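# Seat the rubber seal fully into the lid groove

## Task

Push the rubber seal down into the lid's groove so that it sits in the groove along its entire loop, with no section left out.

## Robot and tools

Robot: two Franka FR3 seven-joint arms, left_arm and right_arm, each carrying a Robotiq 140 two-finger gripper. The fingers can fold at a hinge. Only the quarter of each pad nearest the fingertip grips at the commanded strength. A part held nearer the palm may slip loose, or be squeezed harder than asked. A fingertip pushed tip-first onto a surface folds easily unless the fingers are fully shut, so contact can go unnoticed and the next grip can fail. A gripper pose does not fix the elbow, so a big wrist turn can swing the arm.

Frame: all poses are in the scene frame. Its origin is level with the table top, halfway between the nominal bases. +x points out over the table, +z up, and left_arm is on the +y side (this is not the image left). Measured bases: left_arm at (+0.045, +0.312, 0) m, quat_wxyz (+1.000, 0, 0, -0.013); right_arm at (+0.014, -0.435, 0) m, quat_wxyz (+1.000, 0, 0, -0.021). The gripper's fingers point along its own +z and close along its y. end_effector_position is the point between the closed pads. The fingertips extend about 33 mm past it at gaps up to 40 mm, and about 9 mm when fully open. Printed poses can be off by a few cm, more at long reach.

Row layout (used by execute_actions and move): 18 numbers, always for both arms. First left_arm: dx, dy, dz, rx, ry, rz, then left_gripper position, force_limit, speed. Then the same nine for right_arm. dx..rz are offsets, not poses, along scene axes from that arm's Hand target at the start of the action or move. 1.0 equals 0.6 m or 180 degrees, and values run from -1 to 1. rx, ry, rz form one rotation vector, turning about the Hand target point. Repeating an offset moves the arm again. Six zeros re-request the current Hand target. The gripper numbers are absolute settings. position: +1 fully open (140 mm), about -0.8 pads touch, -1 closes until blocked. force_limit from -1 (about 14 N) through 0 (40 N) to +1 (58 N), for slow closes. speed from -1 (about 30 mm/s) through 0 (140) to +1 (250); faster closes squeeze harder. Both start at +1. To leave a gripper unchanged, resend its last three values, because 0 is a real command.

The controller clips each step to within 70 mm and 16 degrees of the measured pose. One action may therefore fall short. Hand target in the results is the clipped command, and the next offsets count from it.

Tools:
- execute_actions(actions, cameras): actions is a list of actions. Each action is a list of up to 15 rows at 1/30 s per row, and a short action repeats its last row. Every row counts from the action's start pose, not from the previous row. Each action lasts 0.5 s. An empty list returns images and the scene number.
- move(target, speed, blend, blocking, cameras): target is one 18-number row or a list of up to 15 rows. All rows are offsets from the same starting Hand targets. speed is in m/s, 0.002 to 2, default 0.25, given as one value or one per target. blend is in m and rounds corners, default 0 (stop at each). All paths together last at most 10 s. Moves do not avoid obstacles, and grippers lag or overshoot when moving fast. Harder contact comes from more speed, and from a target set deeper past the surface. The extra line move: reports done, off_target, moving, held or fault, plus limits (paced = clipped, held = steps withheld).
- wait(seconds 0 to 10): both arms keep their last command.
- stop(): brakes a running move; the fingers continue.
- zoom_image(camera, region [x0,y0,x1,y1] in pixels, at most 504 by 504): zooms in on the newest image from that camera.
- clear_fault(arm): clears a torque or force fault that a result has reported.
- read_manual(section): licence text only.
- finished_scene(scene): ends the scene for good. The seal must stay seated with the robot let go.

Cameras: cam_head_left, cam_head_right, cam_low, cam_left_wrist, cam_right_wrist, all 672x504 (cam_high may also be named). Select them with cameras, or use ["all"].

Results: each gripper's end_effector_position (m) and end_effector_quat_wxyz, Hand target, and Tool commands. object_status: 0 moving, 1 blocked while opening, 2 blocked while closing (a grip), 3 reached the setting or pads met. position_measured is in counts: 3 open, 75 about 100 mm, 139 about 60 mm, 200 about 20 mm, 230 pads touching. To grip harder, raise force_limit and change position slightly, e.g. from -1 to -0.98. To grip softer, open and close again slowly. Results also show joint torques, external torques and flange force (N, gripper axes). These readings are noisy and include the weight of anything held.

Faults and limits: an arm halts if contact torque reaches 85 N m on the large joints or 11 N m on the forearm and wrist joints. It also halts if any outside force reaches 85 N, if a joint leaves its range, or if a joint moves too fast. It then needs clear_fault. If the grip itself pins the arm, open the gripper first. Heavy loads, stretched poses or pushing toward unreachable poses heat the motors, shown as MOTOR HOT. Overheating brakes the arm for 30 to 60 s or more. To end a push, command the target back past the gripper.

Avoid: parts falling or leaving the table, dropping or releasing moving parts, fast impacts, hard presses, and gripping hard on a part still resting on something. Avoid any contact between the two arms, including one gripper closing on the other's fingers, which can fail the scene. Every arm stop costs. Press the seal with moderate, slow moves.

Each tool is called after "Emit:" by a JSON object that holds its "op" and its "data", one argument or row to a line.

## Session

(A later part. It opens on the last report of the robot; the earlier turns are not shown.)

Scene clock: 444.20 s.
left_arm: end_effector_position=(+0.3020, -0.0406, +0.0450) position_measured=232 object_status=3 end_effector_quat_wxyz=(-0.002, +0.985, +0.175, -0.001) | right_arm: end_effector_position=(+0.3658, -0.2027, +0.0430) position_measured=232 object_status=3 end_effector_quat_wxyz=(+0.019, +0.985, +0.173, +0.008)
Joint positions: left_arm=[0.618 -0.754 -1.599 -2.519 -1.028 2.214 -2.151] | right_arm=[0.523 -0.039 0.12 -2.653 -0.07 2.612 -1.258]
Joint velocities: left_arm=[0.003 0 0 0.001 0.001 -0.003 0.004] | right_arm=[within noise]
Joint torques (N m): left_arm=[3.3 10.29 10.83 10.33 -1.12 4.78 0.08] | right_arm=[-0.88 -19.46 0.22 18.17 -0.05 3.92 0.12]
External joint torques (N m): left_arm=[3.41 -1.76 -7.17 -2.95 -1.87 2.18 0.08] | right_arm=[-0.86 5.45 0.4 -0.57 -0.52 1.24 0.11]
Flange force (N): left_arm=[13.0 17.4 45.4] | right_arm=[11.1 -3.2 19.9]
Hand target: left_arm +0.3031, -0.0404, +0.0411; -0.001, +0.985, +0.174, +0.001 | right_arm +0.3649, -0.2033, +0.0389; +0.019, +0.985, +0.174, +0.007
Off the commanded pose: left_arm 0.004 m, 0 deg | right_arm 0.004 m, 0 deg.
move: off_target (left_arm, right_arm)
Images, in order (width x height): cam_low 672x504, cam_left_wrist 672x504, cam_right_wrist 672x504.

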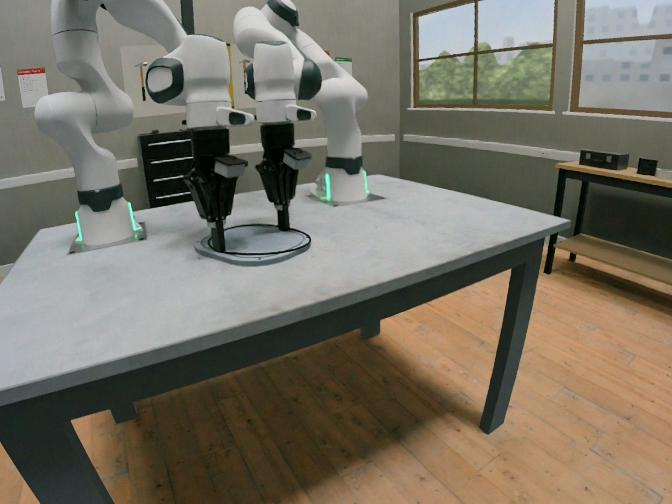

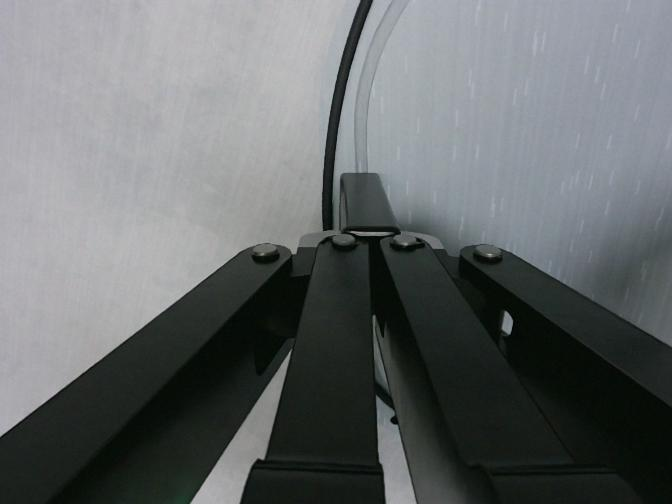

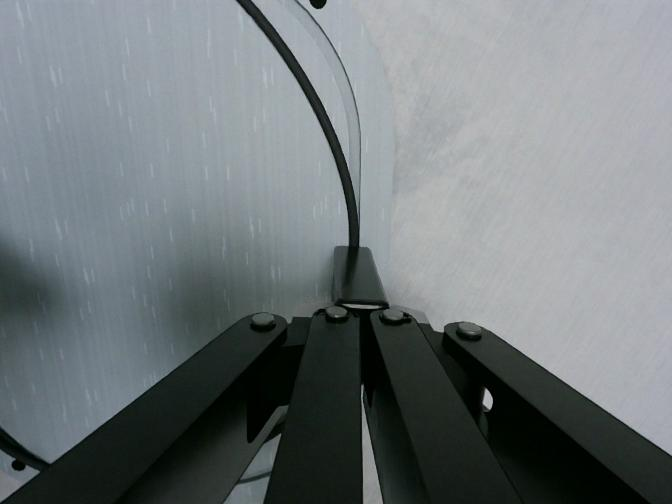

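Emit:
{"op": "move", "data": {
  "target": [-0.003,0.2,0.2,0,0,0.0,-1,0,-1,0,0,0.02,0,0,0.0,-1,0,-1],
  "speed": 0.15
}}

Emit:
{"op": "move", "data": {
  "target": [0,0,0,0,0,0.0,-1,0,-1,-0.1,-0.05,0.12,0,0,0.0,-1,0,-1],
  "speed": 0.15,
  "cameras": ["cam_low","cam_head_left","cam_right_wrist","cam_left_wrist"]
}}

Emit:
{"op": "zoom_image", "data": {
  "camera": "cam_right_wrist",
  "region": [130, 0, 430, 240]
}}

Scene clock: 454.67 s.
left_arm: end_effector_position=(+0.3031, +0.0779, +0.1617) position_measured=232 object_status=3 end_effector_quat_wxyz=(+0.002, +0.984, +0.178, +0.003) | right_arm: end_effector_position=(+0.3654, -0.2041, +0.0501) position_measured=232 object_status=3 end_effector_quat_wxyz=(+0.020, +0.985, +0.173, +0.007)
Joint positions: left_arm=[0.265 -0.923 -0.948 -2.718 -0.77 1.945 -2.054] | right_arm=[0.523 -0.061 0.12 -2.653 -0.066 2.589 -1.261]
Joint velocities: left_arm=[-0.002 0 0.001 -0.001 0.004 -0.003 0.004] | right_arm=[within noise]
Joint torques (N m): left_arm=[-0.64 2.6 15.55 18.06 1.15 2.21 0.15] | right_arm=[0.09 -25.68 0.41 20.19 0.83 2.4 -0.29]
External joint torques (N m): left_arm=[-0.63 -0.76 1.28 -0.24 0.3 -0.43 0.15] | right_arm=[0.1 -1.22 0.67 1.18 0.35 -0.26 -0.29]
Flange force (N): left_arm=[-4.3 -6.8 -5.3] | right_arm=[0.4 -0.4 -5.1]
Hand target: left_arm +0.3013, +0.0796, +0.1611; -0.001, +0.985, +0.174, +0.001 | right_arm +0.3649, -0.2033, +0.0509; +0.019, +0.985, +0.174, +0.007
Off the commanded pose: left_arm 0.003 m, 1 deg | right_arm 0.001 m, 0 deg.
move: done

Scene clock: 456.20 s.
left_arm: end_effector_position=(+0.3029, +0.0780, +0.1617) position_measured=232 object_status=3 end_effector_quat_wxyz=(+0.002, +0.984, +0.178, +0.003) | right_arm: end_effector_position=(+0.3065, -0.2329, +0.1232) position_measured=232 object_status=3 end_effector_quat_wxyz=(+0.019, +0.985, +0.173, +0.009)
Joint positions: left_arm=[0.265 -0.923 -0.948 -2.719 -0.769 1.945 -2.053] | right_arm=[0.573 -0.45 0.108 -2.8 0.006 2.351 -1.293]
Joint velocities: left_arm=[within noise] | right_arm=[0.001 0.001 -0.001 -0.001 0.001 -0.005 -0.001]
Joint torques (N m): left_arm=[-0.63 2.53 15.3 18.05 1.18 2.24 0.21] | right_arm=[0.2 -14.62 -1.36 22.64 0.79 2.43 -0.3]
External joint torques (N m): left_arm=[-0.6 -0.87 1.06 -0.2 0.33 -0.39 0.21] | right_arm=[0.22 -0.69 0.11 0.47 0.18 -0.24 -0.31]
Flange force (N): left_arm=[-4.1 -6.4 -4.9] | right_arm=[-1.4 0.4 -3.1]
Hand target: left_arm +0.3013, +0.0796, +0.1611; -0.001, +0.985, +0.174, +0.001 | right_arm +0.3049, -0.2333, +0.1229; +0.019, +0.985, +0.174, +0.007
Off the commanded pose: left_arm 0.002 m, 1 deg | right_arm 0.002 m, 0 deg.
move: done
Images, in order (width x height): cam_head_left 672x504, cam_low 672x504, cam_left_wrist 672x504, cam_right_wrist 672x504.

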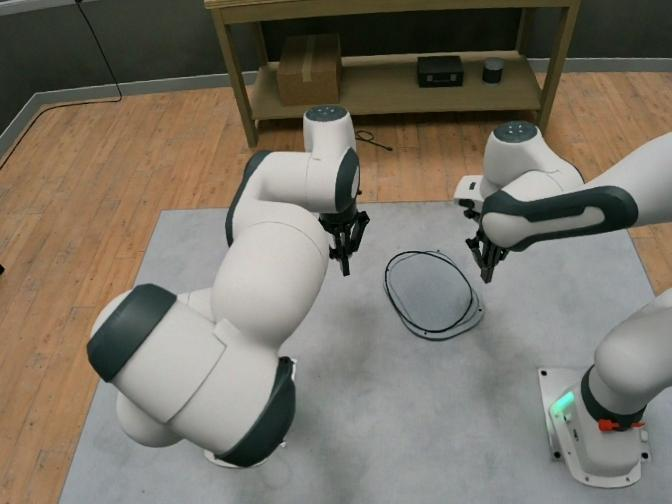

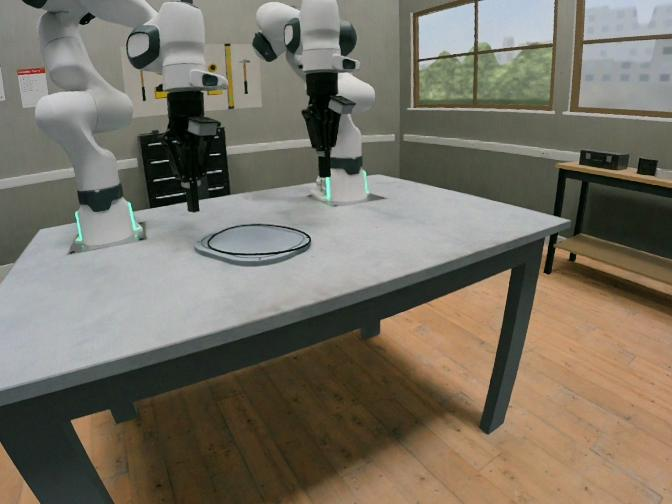

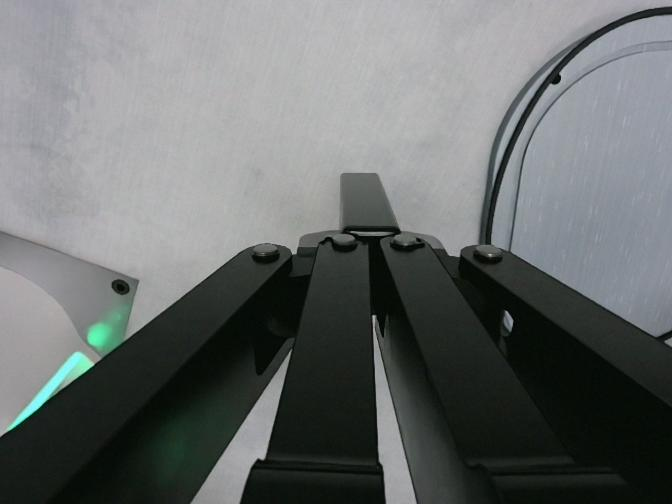

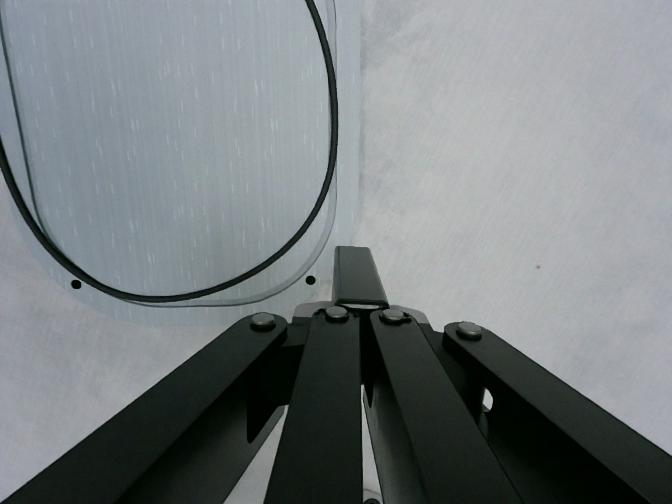

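Scaled by 1.680 from the camera's 672x504 image, which has a finer 960x720 frame.

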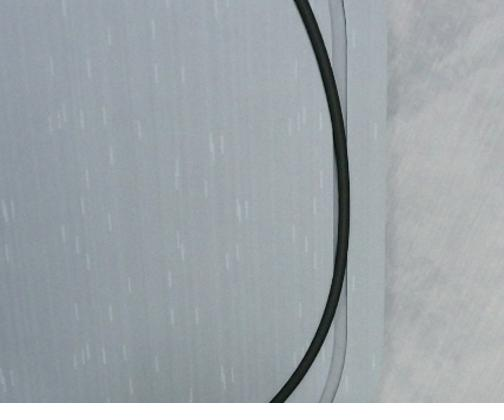

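Emit:
{"op": "move", "data": {
  "target": [
    [0,0,0,0,0,0,-1,0,-1,0.0712,0.0448,-0.113,0,0,0,-1,0,-1],
    [0,0,0,0,0,0,-1,0,-1,0.0712,0.0448,-0.1307,0,0,0,-1,0,-1],
    [0,0,0,0,0,0,-1,0,-1,0.0737,0.0402,-0.1398,0,0,0,-1,0,-1],
    [0,0,0,0,0,0,-1,0,-1,0.0485,0.0363,-0.113,0,0,0,-1,0,-1],
    [0,0,0,0,0,0,-1,0,-1,0.0485,0.0363,-0.1307,0,0,0,-1,0,-1],
    [0,0,0,0,0,0,-1,0,-1,0.0502,0.0317,-0.1398,0,0,0,-1,0,-1],
    [0,0,0,0,0,0,-1,0,-1,0.025,0.0278,-0.113,0,0,0,-1,0,-1],
    [0,0,0,0,0,0,-1,0,-1,0.025,0.0278,-0.1307,0,0,0,-1,0,-1],
    [0,0,0,0,0,0,-1,0,-1,0.0267,0.0232,-0.1398,0,0,0,-1,0,-1],
    [0,0,0,0,0,0,-1,0,-1,-0.05,0.0,-0.06,0,0,0,-1,0,-1]
  ],
  "speed": [0.12,0.04,0.04,0.06,0.04,0.04,0.06,0.04,0.04,0.12],
  "blend": [0,0,0,0.004,0,0,0.004,0,0,0],
  "cameras": ["cam_low","cam_right_wrist"]
}}

Emit:
{"op": "zoom_image", "data": {
  "camera": "cam_right_wrist",
  "region": [130, 0, 430, 240]
}}

Scene clock: 498.77 s.
left_arm: end_effector_position=(+0.3029, +0.0780, +0.1617) position_measured=232 object_status=3 end_effector_quat_wxyz=(+0.002, +0.984, +0.178, +0.003) | right_arm: end_effector_position=(+0.2765, -0.2328, +0.0872) position_measured=232 object_status=3 end_effector_quat_wxyz=(+0.019, +0.984, +0.174, +0.009)
Joint positions: left_arm=[0.265 -0.923 -0.948 -2.719 -0.769 1.945 -2.053] | right_arm=[0.615 -0.442 0.127 -2.905 0.019 2.463 -1.247]
Joint velocities: left_arm=[within noise] | right_arm=[0 0 0 0 0.001 -0.004 -0.001]
Joint torques (N m): left_arm=[-0.65 2.61 15.34 18.09 1.17 2.24 0.16] | right_arm=[0.26 -13.53 -1.34 21.28 0.88 2.41 -0.13]
External joint torques (N m): left_arm=[-0.68 -0.82 1.07 -0.12 0.31 -0.4 0.16] | right_arm=[0.3 -0.7 0.18 0.5 0.33 -0.24 -0.14]
Flange force (N): left_arm=[-4.3 -6.2 -5.0] | right_arm=[-1.8 -0.2 -3.7]
Hand target: left_arm +0.3013, +0.0796, +0.1611; -0.001, +0.985, +0.174, +0.001 | right_arm +0.2749, -0.2333, +0.0869; +0.019, +0.985, +0.174, +0.007
Off the commanded pose: left_arm 0.002 m, 1 deg | right_arm 0.002 m, 0 deg.
move: done
Images, in order (width x height): cam_low 672x504, cam_right_wrist 672x504.

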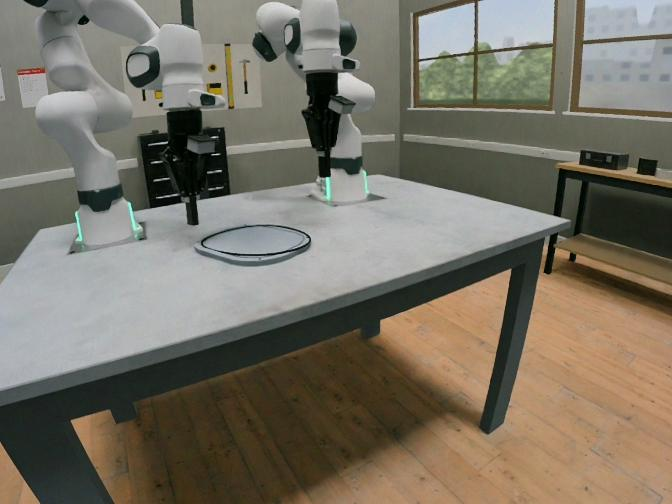

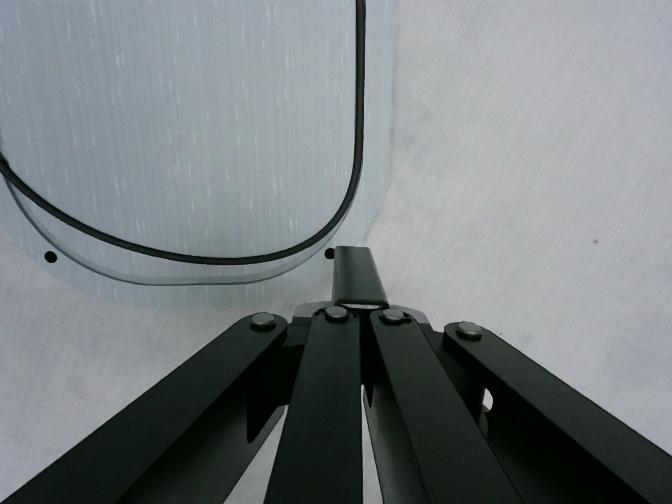

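Scaled by 1.680 from the camera's 672x504 image, which has a finer 960x720 frame.

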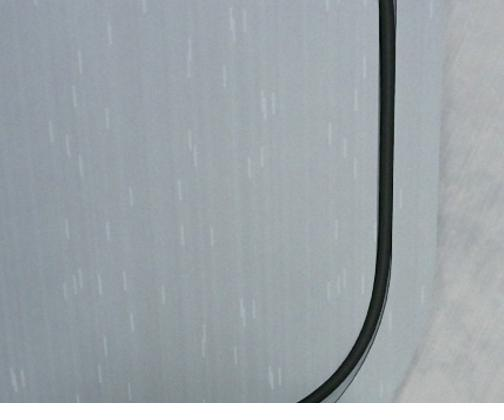

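Emit:
{"op": "move", "data": {
  "target": [
    [0,0,0,0,0,0,-1,0,-1,0.0502,0.0227,-0.0707,0,0,0,-1,0,-1],
    [0,0,0,0,0,0,-1,0,-1,0.0512,0.016,-0.0798,0,0,0,-1,0,-1],
    [0,0,0,0,0,0,-1,0,-1,0.0265,0.0227,-0.0532,0,0,0,-1,0,-1],
    [0,0,0,0,0,0,-1,0,-1,0.0265,0.0227,-0.0707,0,0,0,-1,0,-1],
    [0,0,0,0,0,0,-1,0,-1,0.0255,0.016,-0.0798,0,0,0,-1,0,-1],
    [0,0,0,0,0,0,-1,0,-1,0.0037,0.0293,-0.0532,0,0,0,-1,0,-1],
    [0,0,0,0,0,0,-1,0,-1,0.0037,0.0293,-0.0707,0,0,0,-1,0,-1],
    [0,0,0,0,0,0,-1,0,-1,0.001,0.0232,-0.0798,0,0,0,-1,0,-1],
    [0,0,0,0,0,0,-1,0,-1,-0.0163,0.0417,-0.0532,0,0,0,-1,0,-1],
    [0,0,0,0,0,0,-1,0,-1,-0.0163,0.0417,-0.0707,0,0,0,-1,0,-1],
    [0,0,0,0,0,0,-1,0,-1,-0.0207,0.0365,-0.0798,0,0,0,-1,0,-1],
    [0,0,0,0,0,0,-1,0,-1,-0.06,0.0365,0,0,0,0,-1,0,-1]
  ],
  "speed": [0.07,0.04,0.06,0.04,0.04,0.06,0.04,0.04,0.06,0.04,0.04,0.15],
  "blend": [0,0,0.004,0,0,0.004,0,0,0.004,0,0,0],
  "cameras": ["cam_low","cam_right_wrist"]
}}

Emit:
{"op": "zoom_image", "data": {
  "camera": "cam_right_wrist",
  "region": [130, 0, 430, 240]
}}

Scene clock: 527.23 s.
left_arm: end_effector_position=(+0.3029, +0.0780, +0.1617) position_measured=232 object_status=3 end_effector_quat_wxyz=(+0.002, +0.984, +0.178, +0.003) | right_arm: end_effector_position=(+0.2404, -0.2108, +0.0872) position_measured=232 object_status=3 end_effector_quat_wxyz=(+0.019, +0.984, +0.176, +0.009)
Joint positions: left_arm=[0.265 -0.923 -0.948 -2.719 -0.769 1.945 -2.053] | right_arm=[0.683 -0.489 0.198 -2.937 0.08 2.445 -1.17]
Joint velocities: left_arm=[within noise] | right_arm=[-0.001 0.001 0.001 0 0.001 -0.004 0]
Joint torques (N m): left_arm=[-0.65 2.58 15.33 18.08 1.18 2.26 0.19] | right_arm=[0.07 -11.81 -1.64 21.41 0.92 2.37 0.08]
External joint torques (N m): left_arm=[-0.68 -0.87 1.05 -0.18 0.33 -0.38 0.19] | right_arm=[0.04 -0.62 0.54 0.51 0.37 -0.28 0.07]
Flange force (N): left_arm=[-4.4 -6.4 -4.9] | right_arm=[-1.8 -0.9 -3.4]
Hand target: left_arm +0.3013, +0.0796, +0.1611; -0.001, +0.985, +0.174, +0.001 | right_arm +0.2389, -0.2114, +0.0869; +0.019, +0.985, +0.174, +0.007
Off the commanded pose: left_arm 0.002 m, 1 deg | right_arm 0.002 m, 0 deg.
move: done
Images, in order (width x height): cam_low 672x504, cam_right_wrist 672x504.

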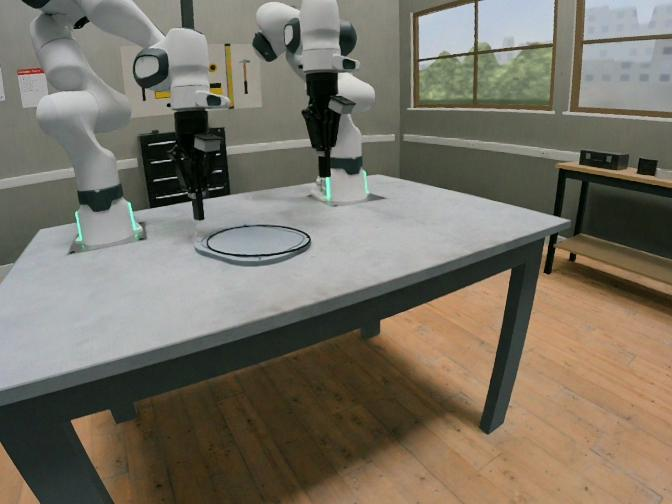

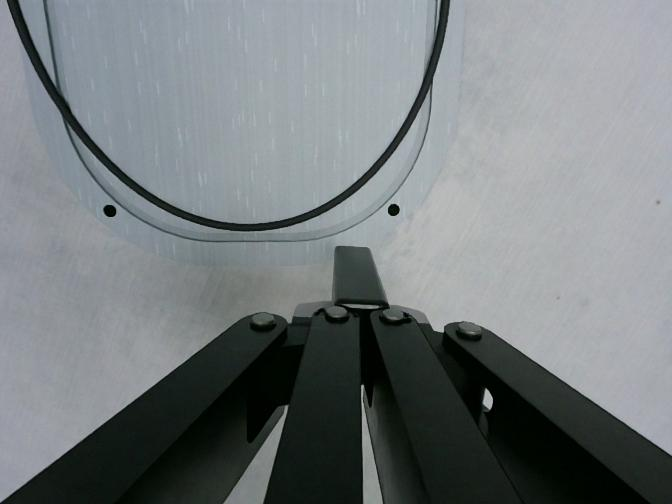

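Scaled by 1.680 from the camera's 672x504 image, which has a finer 960x720 frame.

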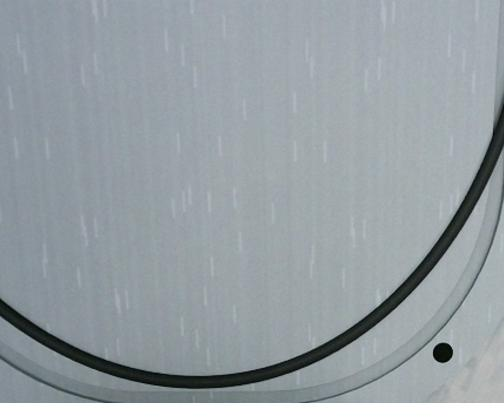

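Emit:
{"op": "move", "data": {
  "target": [
    [0,0,0,0,0,0,-1,0,-1,0.068,0.0053,-0.03,0,0,-0.25,-0.45,1,0],
    [0,0,0,0,0,0,-1,0,-1,0.068,0.0053,-0.031,0,0,-0.25,-0.45,1,0]
  ],
  "speed": [0.12,0.05],
  "cameras": ["cam_right_wrist"]
}}

Scene clock: 549.00 s.
left_arm: end_effector_position=(+0.3029, +0.0780, +0.1617) position_measured=232 object_status=3 end_effector_quat_wxyz=(+0.002, +0.984, +0.178, +0.003) | right_arm: end_effector_position=(+0.2792, -0.2090, +0.0686) position_measured=186 object_status=3 end_effector_quat_wxyz=(+0.022, +0.977, -0.213, -0.001)
Joint positions: left_arm=[0.265 -0.923 -0.948 -2.719 -0.769 1.945 -2.053] | right_arm=[0.344 -0.326 0.463 -2.831 0.2 2.491 -0.561]
Joint velocities: left_arm=[within noise] | right_arm=[0 0 -0.001 0.001 -0.001 0.001 0.006]
Joint torques (N m): left_arm=[-0.59 2.6 15.31 18.08 1.2 2.25 0.16] | right_arm=[-0.37 -13.42 -2.55 20.68 0.66 2.67 0.05]
External joint torques (N m): left_arm=[-0.6 -0.73 1.04 -0.19 0.34 -0.4 0.16] | right_arm=[-0.37 0.72 0.79 1.12 0.19 0.12 0.04]
Flange force (N): left_arm=[-3.9 -6.0 -4.8] | right_arm=[1.9 -6.5 2.6]
Hand target: left_arm +0.3013, +0.0796, +0.1611; -0.001, +0.985, +0.174, +0.001 | right_arm +0.2797, -0.2082, +0.0683; +0.020, +0.976, -0.216, -0.001
Off the commanded pose: left_arm 0.002 m, 1 deg | right_arm 0.001 m, 0 deg.
move: done
Images, in order (width x height): cam_right_wrist 672x504.

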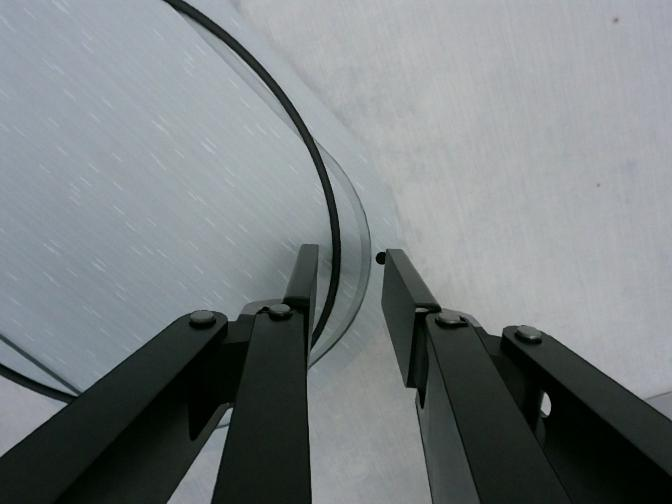

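Emit:
{"op": "move", "data": {
  "target": [
    [0,0,0,0,0,0,-1,0,-1,0.0035,0.0075,-0.039,0,0,0,-0.45,1,0],
    [0,0,0,0,0,0,-1,0,-1,0.0035,0.0075,-0.0395,0,0,0,-1,0,-1],
    [0,0,0,0,0,0,-1,0,-1,0.0035,0.0075,-0.033,0,0,0,-1,0,-1],
    [0,0,0,0,0,0,-1,0,-1,-0.006,-0.0125,-0.033,0,0,0,-1,0,-1],
    [0,0,0,0,0,0,-1,0,-1,-0.006,-0.0125,-0.038,0,0,0,-1,0,-1]
  ],
  "speed": [0.05,0.05,0.05,0.04,0.03],
  "cameras": ["cam_right_wrist"]
}}

Emit:
{"op": "zoom_image", "data": {
  "camera": "cam_right_wrist",
  "region": [230, 60, 430, 280]
}}

Scene clock: 564.07 s.
left_arm: end_effector_position=(+0.3029, +0.0780, +0.1617) position_measured=232 object_status=3 end_effector_quat_wxyz=(+0.002, +0.984, +0.178, +0.003) | right_arm: end_effector_position=(+0.2762, -0.2155, +0.0463) position_measured=228 object_status=2 end_effector_quat_wxyz=(+0.020, +0.976, -0.218, -0.001)
Joint positions: left_arm=[0.265 -0.923 -0.948 -2.719 -0.769 1.945 -2.053] | right_arm=[0.328 -0.273 0.475 -2.865 0.192 2.577 -0.55]
Joint velocities: left_arm=[within noise] | right_arm=[0 0 0 0.001 0 0.006 -0.002]
Joint torques (N m): left_arm=[-0.61 2.55 15.31 18.11 1.18 2.25 0.16] | right_arm=[-0.04 -13.76 -2.35 18.86 0.43 2.68 -0.28]
External joint torques (N m): left_arm=[-0.62 -0.77 1.03 -0.14 0.33 -0.4 0.16] | right_arm=[-0.04 0.92 0.45 0.46 0.01 0.13 -0.28]
Flange force (N): left_arm=[-4.0 -5.9 -4.9] | right_arm=[1.8 -4.0 3.6]
Hand target: left_arm +0.3013, +0.0796, +0.1611; -0.001, +0.985, +0.174, +0.001 | right_arm +0.2761, -0.2157, +0.0455; +0.020, +0.976, -0.216, -0.001
Off the commanded pose: left_arm 0.002 m, 1 deg | right_arm 0.001 m, 0 deg.
move: done
Images, in order (width x height): cam_right_wrist 672x504.

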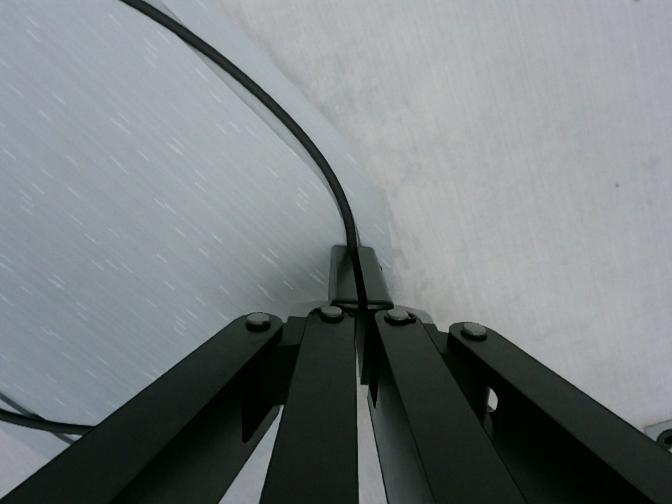

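Scaled by 2.291 from the camera's 672x504 image, which has a finer 960x720 frame.

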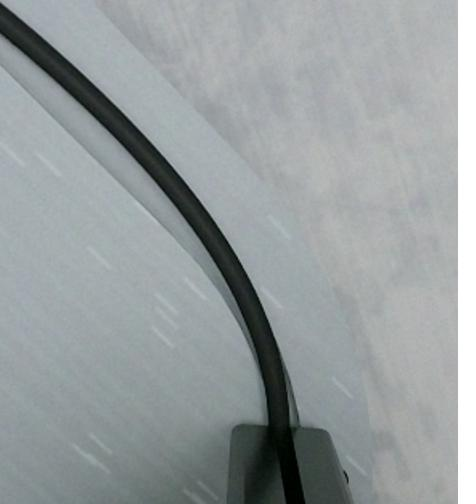

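Emit:
{"op": "move", "data": {
  "target": [
    [0,0,0,0,0,0,-1,0,-1,0,0,-0.0095,0,0,0,-1,0,-1],
    [0,0,0,0,0,0,-1,0,-1,0,0,-0.003,0,0,0,-0.55,0,-1],
    [0,0,0,0,0,0,-1,0,-1,0,0,0.02,0,0,0,-0.55,0,-1],
    [0,0,0,0,0,0,-1,0,-1,0,0,0.021,0,0,0,-1,0,-1],
    [0,0,0,0,0,0,-1,0,-1,0.001,0.002,-0.009,0,0,0,-1,0,-1],
    [0,0,0,0,0,0,-1,0,-1,0,0,0.03,0,0,0,-1,0,-1]
  ],
  "speed": [0.02,0.02,0.06,0.06,0.04,0.06],
  "cameras": ["cam_right_wrist"]
}}

Emit:
{"op": "zoom_image", "data": {
  "camera": "cam_right_wrist",
  "region": [100, 0, 430, 280]
}}

Scene clock: 579.13 s.
left_arm: end_effector_position=(+0.3029, +0.0780, +0.1617) position_measured=232 object_status=3 end_effector_quat_wxyz=(+0.002, +0.984, +0.178, +0.003) | right_arm: end_effector_position=(+0.2768, -0.2158, +0.0631) position_measured=232 object_status=3 end_effector_quat_wxyz=(+0.020, +0.976, -0.217, +0.000)
Joint positions: left_arm=[0.265 -0.923 -0.948 -2.719 -0.769 1.945 -2.053] | right_arm=[0.351 -0.33 0.45 -2.857 0.202 2.515 -0.562]
Joint velocities: left_arm=[within noise] | right_arm=[0 -0.001 -0.001 0 0.001 -0.004 -0.001]
Joint torques (N m): left_arm=[-0.62 2.57 15.32 18.09 1.19 2.25 0.16] | right_arm=[0.5 -14.59 -3.33 20.14 0.61 2.28 -0.28]
External joint torques (N m): left_arm=[-0.67 -0.82 1.02 -0.12 0.33 -0.39 0.16] | right_arm=[0.5 -0.75 -0.09 0.81 0.15 -0.28 -0.29]
Flange force (N): left_arm=[-4.2 -6.1 -4.9] | right_arm=[-1.0 1.5 -4.8]
Hand target: left_arm +0.3013, +0.0796, +0.1611; -0.001, +0.985, +0.174, +0.001 | right_arm +0.2761, -0.2157, +0.0635; +0.020, +0.976, -0.216, -0.001
Off the commanded pose: left_arm 0.002 m, 1 deg | right_arm 0.001 m, 0 deg.
move: done
Images, in order (width x height): cam_right_wrist 672x504.

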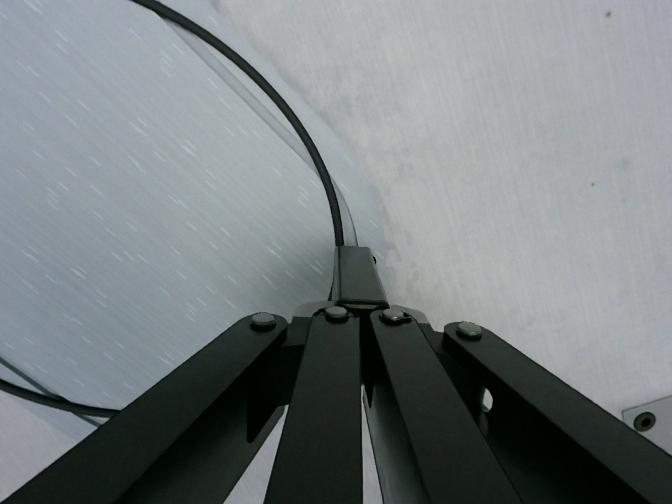

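Scaled by 1.527 from the camera's 672x504 image, which has a finer 960x720 frame.

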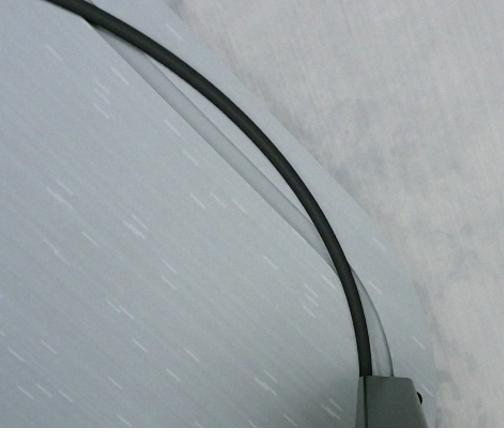

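Emit:
{"op": "move", "data": {
  "target": [0,0,0,0,0,0,-1,0,-1,0.05,-0.02,0.25,0,0,0.25,-1,0,-1],
  "cameras": ["cam_right_wrist","cam_left_wrist"]
}}

Emit:
{"op": "zoom_image", "data": {
  "camera": "cam_right_wrist",
  "region": [60, 0, 460, 330]
}}

Scene clock: 592.83 s.
left_arm: end_effector_position=(+0.3029, +0.0780, +0.1617) position_measured=232 object_status=3 end_effector_quat_wxyz=(+0.002, +0.984, +0.178, +0.003) | right_arm: end_effector_position=(+0.3063, -0.2269, +0.2138) position_measured=232 object_status=3 end_effector_quat_wxyz=(+0.017, +0.985, +0.170, +0.008)
Joint positions: left_arm=[0.265 -0.923 -0.948 -2.719 -0.769 1.945 -2.053] | right_arm=[0.63 -0.585 0.056 -2.65 -0.008 2.064 -1.274]
Joint velocities: left_arm=[within noise] | right_arm=[-0.001 0 0 0 0.001 0 -0.006]
Joint torques (N m): left_arm=[-0.6 2.6 15.37 18.06 1.19 2.25 0.15] | right_arm=[0.28 -11.25 -1.18 25.8 0.33 2.39 -0.3]
External joint torques (N m): left_arm=[-0.53 -0.68 1.14 -0.29 0.33 -0.41 0.15] | right_arm=[0.29 0.5 0.09 1.25 -0.39 -0.28 -0.3]
Flange force (N): left_arm=[-3.7 -6.2 -4.8] | right_arm=[4.7 -0.9 -2.7]
Hand target: left_arm +0.3013, +0.0796, +0.1611; -0.001, +0.985, +0.174, +0.001 | right_arm +0.3061, -0.2277, +0.2135; +0.019, +0.985, +0.174, +0.007
Off the commanded pose: left_arm 0.002 m, 1 deg | right_arm 0.001 m, 0 deg.
move: done
Images, in order (width x height): cam_left_wrist 672x504, cam_right_wrist 672x504.

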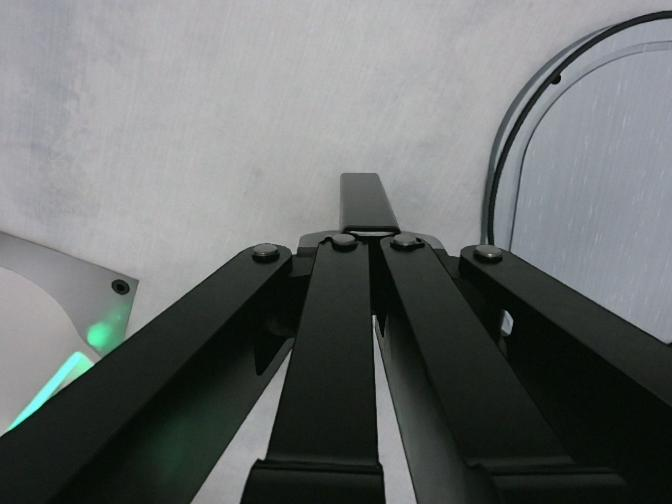

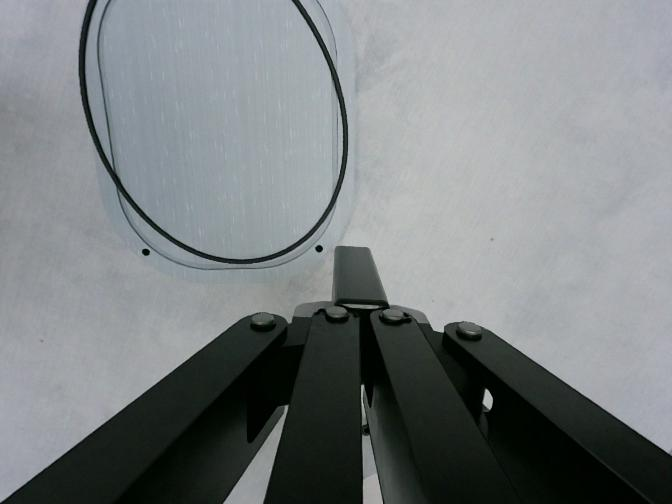

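Scaled by 1.260 from the camera's 672x504 image, which has a finer 960x720 frame.

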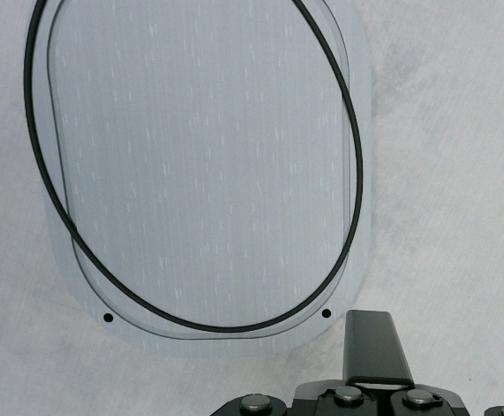

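Emit:
{"op": "move", "data": {
  "target": [
    [0,0,0,0,0,0,-1,0,-1,0.0952,0.0395,-0.2642,0,0,0,-1,0,-1],
    [0,0,0,0,0,0,-1,0,-1,0.0952,0.0395,-0.2908,0,0,0,-1,0,-1],
    [0,0,0,0,0,0,-1,0,-1,0.0745,0.023,-0.2642,0,0,0,-1,0,-1],
    [0,0,0,0,0,0,-1,0,-1,0.0745,0.023,-0.2817,0,0,0,-1,0,-1],
    [0,0,0,0,0,0,-1,0,-1,0.0717,0.0308,-0.2908,0,0,0,-1,0,-1],
    [0,0,0,0,0,0,-1,0,-1,0.051,0.0145,-0.2642,0,0,0,-1,0,-1],
    [0,0,0,0,0,0,-1,0,-1,0.051,0.0145,-0.2817,0,0,0,-1,0,-1],
    [0,0,0,0,0,0,-1,0,-1,0.0482,0.0223,-0.2908,0,0,0,-1,0,-1],
    [0,0,0,0,0,0,-1,0,-1,0.0482,0.0223,-0.26,0,0,0,-1,0,-1]
  ],
  "speed": [0.2,0.04,0.06,0.04,0.04,0.06,0.04,0.04,0.06],
  "blend": [0,0,0.004,0,0,0.004,0,0,0]
}}

Emit:
{"op": "move", "data": {
  "target": [
    [0,0,0,0,0,0,-1,0,-1,-0.0207,-0.0163,-0.0042,0,0,0,-1,0,-1],
    [0,0,0,0,0,0,-1,0,-1,-0.0207,-0.0163,-0.0217,0,0,0,-1,0,-1],
    [0,0,0,0,0,0,-1,0,-1,-0.0235,-0.0085,-0.0308,0,0,0,-1,0,-1],
    [0,0,0,0,0,0,-1,0,-1,0.0676,0.0335,0.0,0,0,0,-1,0,-1],
    [0,0,0,0,0,0,-1,0,-1,0.0676,0.0335,-0.0217,0,0,0,-1,0,-1],
    [0,0,0,0,0,0,-1,0,-1,0.0705,0.0257,-0.0308,0,0,0,-1,0,-1],
    [0,0,0,0,0,0,-1,0,-1,-0.1,-0.02,0.15,0,0,0,-1,0,-1]
  ],
  "speed": [0.06,0.04,0.04,0.08,0.04,0.04,0.2],
  "blend": [0.004,0,0,0.004,0,0,0],
  "cameras": ["cam_right_wrist","cam_low"]
}}

Emit:
{"op": "zoom_image", "data": {
  "camera": "cam_right_wrist",
  "region": [60, 0, 460, 330]
}}

Scene clock: 620.93 s.
left_arm: end_effector_position=(+0.3029, +0.0780, +0.1617) position_measured=232 object_status=3 end_effector_quat_wxyz=(+0.002, +0.984, +0.178, +0.003) | right_arm: end_effector_position=(+0.3354, -0.2142, +0.0570) position_measured=232 object_status=3 end_effector_quat_wxyz=(+0.020, +0.985, +0.174, +0.008)
Joint positions: left_arm=[0.265 -0.923 -0.948 -2.719 -0.769 1.945 -2.053] | right_arm=[0.601 -0.162 0.065 -2.747 -0.06 2.582 -1.246]
Joint velocities: left_arm=[within noise] | right_arm=[0.001 0 -0.002 0 0 -0.004 0]
Joint torques (N m): left_arm=[-0.64 2.56 15.34 18.04 1.19 2.25 0.2] | right_arm=[-0.11 -22.19 -0.11 20.05 0.81 2.38 -0.27]
External joint torques (N m): left_arm=[-0.64 -0.82 1.11 -0.21 0.34 -0.38 0.2] | right_arm=[-0.16 -1.11 0.25 0.97 0.33 -0.27 -0.27]
Flange force (N): left_arm=[-4.2 -6.5 -5.0] | right_arm=[0.0 0.4 -4.8]
Hand target: left_arm +0.3013, +0.0796, +0.1611; -0.001, +0.985, +0.174, +0.001 | right_arm +0.3350, -0.2143, +0.0575; +0.019, +0.985, +0.174, +0.007
Off the commanded pose: left_arm 0.002 m, 1 deg | right_arm 0.001 m, 0 deg.
move: done

Scene clock: 625.87 s.
left_arm: end_effector_position=(+0.3029, +0.0780, +0.1617) position_measured=232 object_status=3 end_effector_quat_wxyz=(+0.002, +0.984, +0.178, +0.003) | right_arm: end_effector_position=(+0.2771, -0.2264, +0.1479) position_measured=232 object_status=3 end_effector_quat_wxyz=(+0.019, +0.984, +0.175, +0.009)
Joint positions: left_arm=[0.265 -0.923 -0.948 -2.719 -0.769 1.945 -2.053] | right_arm=[0.66 -0.573 0.088 -2.82 0.007 2.246 -1.236]
Joint velocities: left_arm=[within noise] | right_arm=[0.001 -0.001 0 0 0.002 -0.004 -0.001]
Joint torques (N m): left_arm=[-0.61 2.58 15.32 18.09 1.2 2.24 0.18] | right_arm=[0.23 -11.37 -0.55 23.72 0.97 2.37 0.09]
External joint torques (N m): left_arm=[-0.56 -0.78 1.08 -0.21 0.34 -0.4 0.18] | right_arm=[0.22 -0.56 0.97 0.5 0.32 -0.29 0.09]
Flange force (N): left_arm=[-3.9 -6.2 -4.9] | right_arm=[-1.8 -1.9 -2.8]
Hand target: left_arm +0.3013, +0.0796, +0.1611; -0.001, +0.985, +0.174, +0.001 | right_arm +0.2750, -0.2263, +0.1475; +0.019, +0.985, +0.174, +0.007
Off the commanded pose: left_arm 0.002 m, 1 deg | right_arm 0.002 m, 0 deg.
move: done
Images, in order (width x height): cam_low 672x504, cam_right_wrist 672x504.

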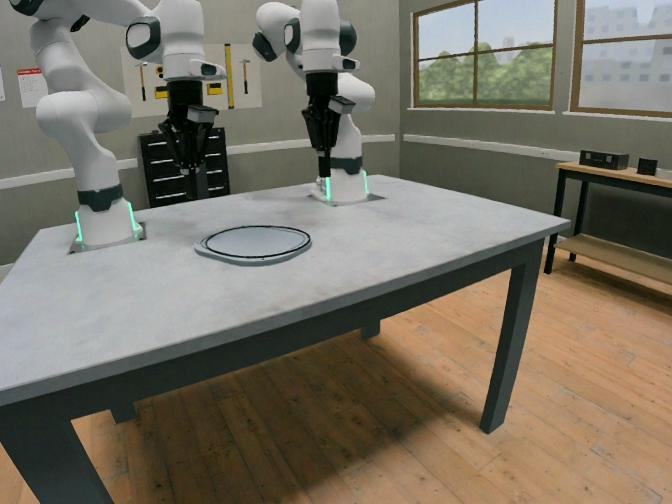

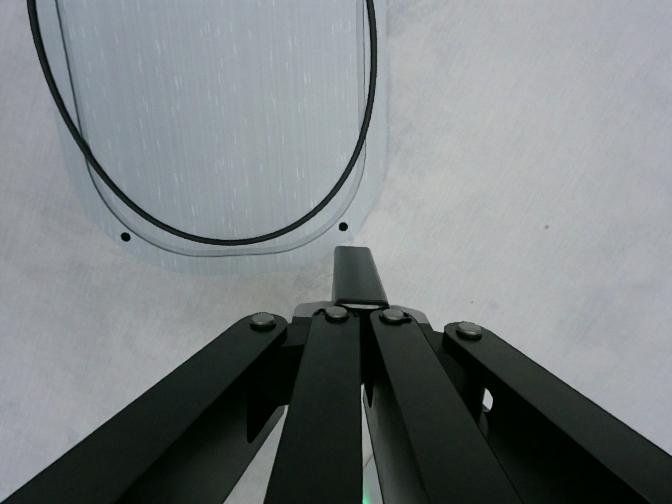

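Scaled by 1.260 from the camera's 672x504 image, which has a finer 960x720 frame.

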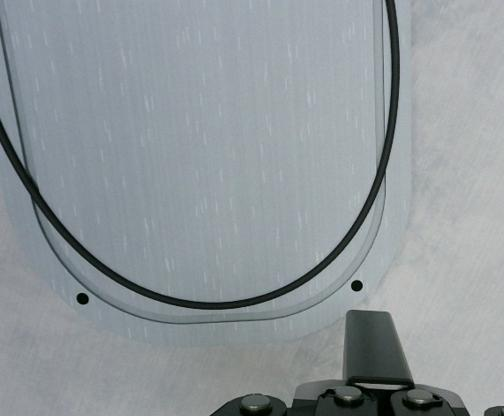

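Emit:
{"op": "move", "data": {
  "target": [
    [0,0,0,0,0,0,-1,0,-1,0.1478,0.0348,-0.1458,0,0,0,-0.45,0,0],
    [0,0,0,0,0,0,-1,0,-1,0.1478,0.0348,-0.175,0,0,0,-0.45,0,0],
    [0,0,0,0,0,0,-1,0,-1,0.1478,0.0348,-0.1752,0,0,0,-1,0,-1],
    [0,0,0,0,0,0,-1,0,-1,0.1478,0.0348,-0.1808,0,0,0,-1,0,-1],
    [0,0,0,0,0,0,-1,0,-1,0.1478,0.0348,-0.175,0,0,0,-0.55,0,-1],
    [0,0,0,0,0,0,-1,0,-1,0.1478,0.0348,-0.1458,0,0,0,-0.55,0,-1],
    [0,0,0,0,0,0,-1,0,-1,0.1478,0.0348,-0.146,0,0,0,-1,0,0],
    [0,0,0,0,0,0,-1,0,-1,0.1478,0.0348,-0.183,0,0,0,-1,0,0]
  ],
  "speed": [0.2,0.05,0.05,0.03,0.03,0.06,0.06,0.04]
}}

Emit:
{"op": "move", "data": {
  "target": [0,0,0,0,0,0,-1,0,-1,-0.08,-0.02,0.1,0,0,0,-1,0,0],
  "speed": 0.1,
  "cameras": ["cam_right_wrist"]
}}

Emit:
{"op": "zoom_image", "data": {
  "camera": "cam_right_wrist",
  "region": [60, 0, 460, 330]
}}

Scene clock: 662.93 s.
left_arm: end_effector_position=(+0.3029, +0.0780, +0.1617) position_measured=232 object_status=3 end_effector_quat_wxyz=(+0.002, +0.984, +0.178, +0.003) | right_arm: end_effector_position=(+0.3629, -0.2054, +0.0441) position_measured=233 object_status=3 end_effector_quat_wxyz=(+0.020, +0.984, +0.175, +0.005)
Joint positions: left_arm=[0.265 -0.923 -0.948 -2.719 -0.769 1.945 -2.053] | right_arm=[0.585 -0.049 0.056 -2.66 -0.074 2.603 -1.261]
Joint velocities: left_arm=[within noise] | right_arm=[0 -0.001 0 -0.002 -0.003 0 0.004]
Joint torques (N m): left_arm=[-0.63 2.56 15.33 18.11 1.19 2.25 0.18] | right_arm=[-1.38 -14.65 -0.07 17.9 -0.12 5.99 0.22]
External joint torques (N m): left_arm=[-0.65 -0.79 1.02 -0.2 0.33 -0.4 0.18] | right_arm=[-1.44 10.15 0 -0.84 -0.58 3.33 0.21]
Flange force (N): left_arm=[-4.1 -6.2 -4.8] | right_arm=[20.9 -5.2 39.2]
Hand target: left_arm +0.3013, +0.0796, +0.1611; -0.001, +0.985, +0.174, +0.001 | right_arm +0.3637, -0.2054, +0.0377; +0.019, +0.985, +0.174, +0.007
Off the commanded pose: left_arm 0.002 m, 1 deg | right_arm 0.006 m, 0 deg.
move: off_target (right_arm)

Scene clock: 664.50 s.
left_arm: end_effector_position=(+0.3029, +0.0780, +0.1617) position_measured=232 object_status=3 end_effector_quat_wxyz=(+0.002, +0.984, +0.178, +0.003) | right_arm: end_effector_position=(+0.3177, -0.2175, +0.0980) position_measured=233 object_status=3 end_effector_quat_wxyz=(+0.019, +0.984, +0.175, +0.009)
Joint positions: left_arm=[0.265 -0.923 -0.948 -2.719 -0.769 1.945 -2.053] | right_arm=[0.62 -0.325 0.073 -2.772 -0.029 2.445 -1.254]
Joint velocities: left_arm=[within noise] | right_arm=[-0.001 -0.001 0.001 0 0.001 -0.004 0.001]
Joint torques (N m): left_arm=[-0.63 2.53 15.3 18.09 1.2 2.25 0.17] | right_arm=[0.28 -18.12 0.01 21.56 0.91 2.34 0.08]
External joint torques (N m): left_arm=[-0.59 -0.82 1.08 -0.19 0.34 -0.39 0.17] | right_arm=[0.29 -0.88 0.87 0.52 0.34 -0.32 0.08]
Flange force (N): left_arm=[-4.0 -6.2 -4.9] | right_arm=[-2.0 -1.5 -3.9]
Hand target: left_arm +0.3013, +0.0796, +0.1611; -0.001, +0.985, +0.174, +0.001 | right_arm +0.3157, -0.2174, +0.0977; +0.019, +0.985, +0.174, +0.007
Off the commanded pose: left_arm 0.002 m, 1 deg | right_arm 0.002 m, 0 deg.
move: done
Images, in order (width x height): cam_right_wrist 672x504.

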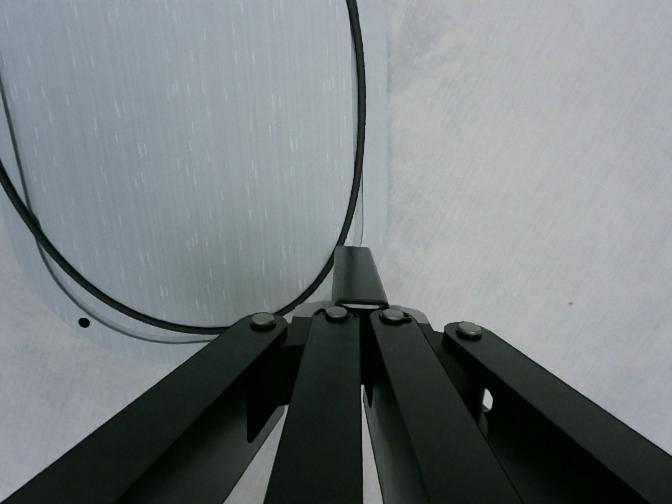

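Scaled by 1.260 from the camera's 672x504 image, which has a finer 960x720 frame.

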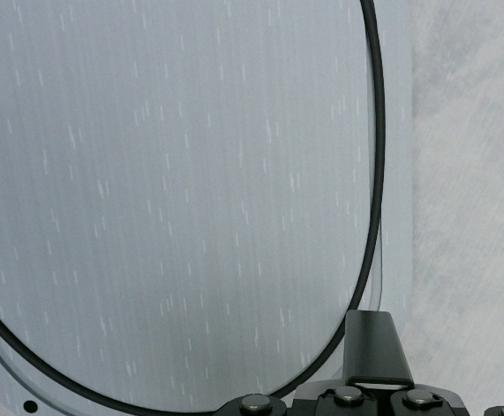

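Emit:
{"op": "move", "data": {
  "target": [
    [0,0,0,0,0,0,-1,0,-1,0.0487,0.0085,-0.06,0,0,0,-0.5,0,0],
    [0,0,0,0,0,0,-1,0,-1,0.0487,0.0085,-0.092,0,0,0,-0.5,0,0],
    [0,0,0,0,0,0,-1,0,-1,0.0487,0.0085,-0.0922,0,0,0,-1,0,-0.7],
    [0,0,0,0,0,0,-1,0,-1,0.0487,0.0085,-0.0987,0,0,0,-1,0,-0.7],
    [0,0,0,0,0,0,-1,0,-1,0.0487,0.0085,-0.092,0,0,0,-0.55,0,-0.5],
    [0,0,0,0,0,0,-1,0,-1,0.0487,0.0085,-0.068,0,0,0,-0.55,0,-0.5],
    [0,0,0,0,0,0,-1,0,-1,0.0173,-0.0028,-0.068,0,0,0,-0.55,0,-0.5],
    [0,0,0,0,0,0,-1,0,-1,0.0173,-0.0028,-0.092,0,0,0,-0.5,0,-0.5],
    [0,0,0,0,0,0,-1,0,-1,0.0173,-0.0028,-0.0922,0,0,0,-1,0,-0.7],
    [0,0,0,0,0,0,-1,0,-1,0.0173,-0.0028,-0.0987,0,0,0,-1,0,-0.7],
    [0,0,0,0,0,0,-1,0,-1,0.0173,-0.0028,-0.092,0,0,0,-0.55,0,-0.5],
    [0,0,0,0,0,0,-1,0,-1,0.0173,-0.0028,-0.06,0,0,0,-0.55,0,-0.5],
    [0,0,0,0,0,0,-1,0,-1,-0.06,-0.0028,0,0,0,0,-0.55,0,-0.5]
  ],
  "speed": [0.15,0.05,0.05,0.05,0.05,0.08,0.1,0.06,0.05,0.05,0.05,0.08,0.15],
  "cameras": ["cam_right_wrist"]
}}

Emit:
{"op": "zoom_image", "data": {
  "camera": "cam_right_wrist",
  "region": [60, 0, 460, 330]
}}

Scene clock: 690.87 s.
left_arm: end_effector_position=(+0.3029, +0.0780, +0.1617) position_measured=232 object_status=3 end_effector_quat_wxyz=(+0.002, +0.984, +0.178, +0.003) | right_arm: end_effector_position=(+0.3266, -0.2192, +0.0434) position_measured=199 object_status=0 end_effector_quat_wxyz=(+0.019, +0.985, +0.173, +0.007)
Joint positions: left_arm=[0.265 -0.923 -0.948 -2.719 -0.769 1.945 -2.053] | right_arm=[0.597 -0.148 0.07 -2.782 -0.06 2.629 -1.242]
Joint torques (N m): left_arm=[-0.63 2.61 15.3 18.07 1.18 2.24 0.19] | right_arm=[0.46 -19.64 1.14 18.37 0.54 2.7 -0.01]
External joint torques (N m): left_arm=[-0.63 -0.8 1.05 -0.17 0.32 -0.39 0.19] | right_arm=[0.37 1.14 1.44 0.12 0.09 0.06 -0.01]
Flange force (N): left_arm=[-4.0 -6.2 -4.8] | right_arm=[2.6 -3.6 3.6]
Hand target: left_arm +0.3013, +0.0796, +0.1611; -0.001, +0.985, +0.174, +0.001 | right_arm +0.3261, -0.2191, +0.0425; +0.019, +0.985, +0.174, +0.007 (not the last commanded pose)
Off the commanded pose: left_arm 0.002 m, 1 deg | right_arm 0.072 m, 0 deg.
move: off_target (right_arm; path cut at 10 s); path passed 11 of 13 targets
Images, in order (width x height): cam_right_wrist 672x504.

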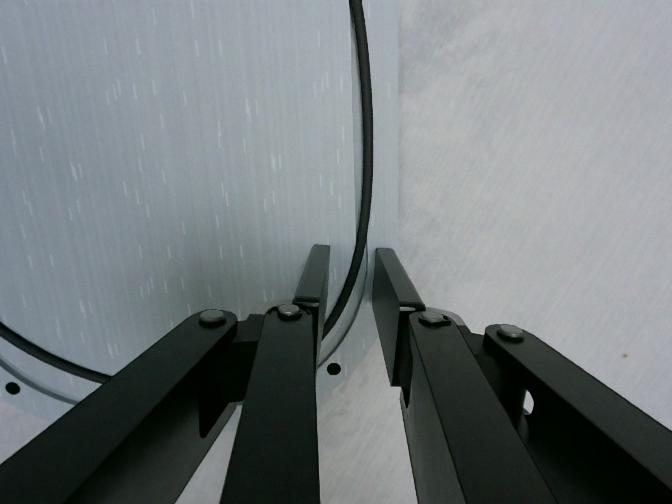

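Scaled by 1.260 from the camera's 672x504 image, which has a finer 960x720 frame.

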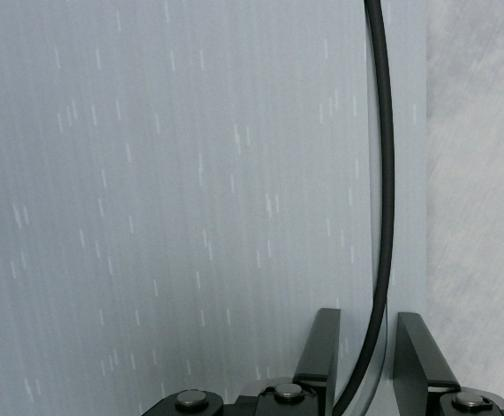

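Emit:
{"op": "move", "data": {
  "target": [
    [0,0,0,0,0,0,-1,0,-1,0,0,0.0175,0,0,0,-1,0,0],
    [0,0,0,0,0,0,-1,0,-1,0.0093,-0.0012,0.0175,0,0,0,-1,0,0],
    [0,0,0,0,0,0,-1,0,-1,0.0093,-0.0012,0.002,0,0,0,-1,0,0],
    [0,0,0,0,0,0,-1,0,-1,0.0042,0.013,-0.003,0,0,0,-1,0,0],
    [0,0,0,0,0,0,-1,0,-1,0.0407,0.0102,0.0175,0,0,0,-1,0,0],
    [0,0,0,0,0,0,-1,0,-1,0.0407,0.0102,0.002,0,0,0,-1,0,0],
    [0,0,0,0,0,0,-1,0,-1,0.0355,0.0243,-0.003,0,0,0,-1,0,0],
    [0,0,0,0,0,0,-1,0,-1,0.0355,0.0243,0.03,0,0,0,-1,0,0],
    [0,0,0,0,0,0,-1,0,-1,-0.05,0.0,0.1,0,0,0,-1,0,0]
  ],
  "speed": [0.08,0.08,0.05,0.05,0.06,0.05,0.05,0.08,0.15],
  "cameras": ["cam_right_wrist"]
}}

Emit:
{"op": "zoom_image", "data": {
  "camera": "cam_right_wrist",
  "region": [60, 0, 460, 330]
}}

Scene clock: 714.73 s.
left_arm: end_effector_position=(+0.3029, +0.0780, +0.1617) position_measured=232 object_status=3 end_effector_quat_wxyz=(+0.002, +0.984, +0.178, +0.003) | right_arm: end_effector_position=(+0.2980, -0.2191, +0.1028) position_measured=229 object_status=2 end_effector_quat_wxyz=(+0.019, +0.984, +0.175, +0.009)
Joint positions: left_arm=[0.265 -0.923 -0.948 -2.719 -0.769 1.945 -2.053] | right_arm=[0.641 -0.393 0.084 -2.816 -0.015 2.421 -1.236]
Joint velocities: left_arm=[within noise] | right_arm=[0 0 -0.001 0 0.001 -0.003 -0.001]
Joint torques (N m): left_arm=[-0.64 2.56 15.34 18.08 1.19 2.25 0.18] | right_arm=[0.24 -15.92 -0.15 21.88 0.9 2.4 0.06]
External joint torques (N m): left_arm=[-0.74 -0.82 1.03 -0.11 0.32 -0.4 0.18] | right_arm=[0.21 -0.7 0.89 0.52 0.34 -0.26 0.06]
Flange force (N): left_arm=[-4.4 -6.1 -4.9] | right_arm=[-1.6 -1.6 -3.3]
Hand target: left_arm +0.3013, +0.0796, +0.1611; -0.001, +0.985, +0.174, +0.001 | right_arm +0.2961, -0.2191, +0.1025; +0.019, +0.985, +0.174, +0.007
Off the commanded pose: left_arm 0.002 m, 1 deg | right_arm 0.002 m, 0 deg.
move: done
Images, in order (width x height): cam_right_wrist 672x504.

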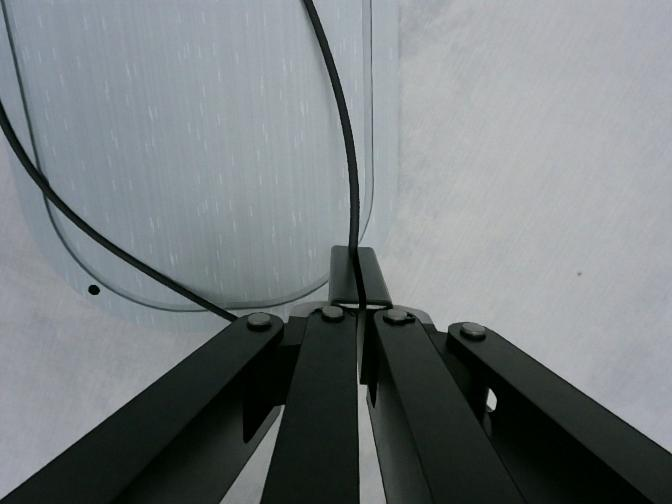

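Scaled by 1.260 from the camera's 672x504 image, which has a finer 960x720 frame.

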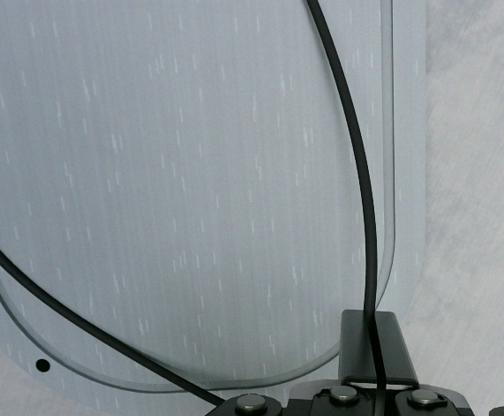

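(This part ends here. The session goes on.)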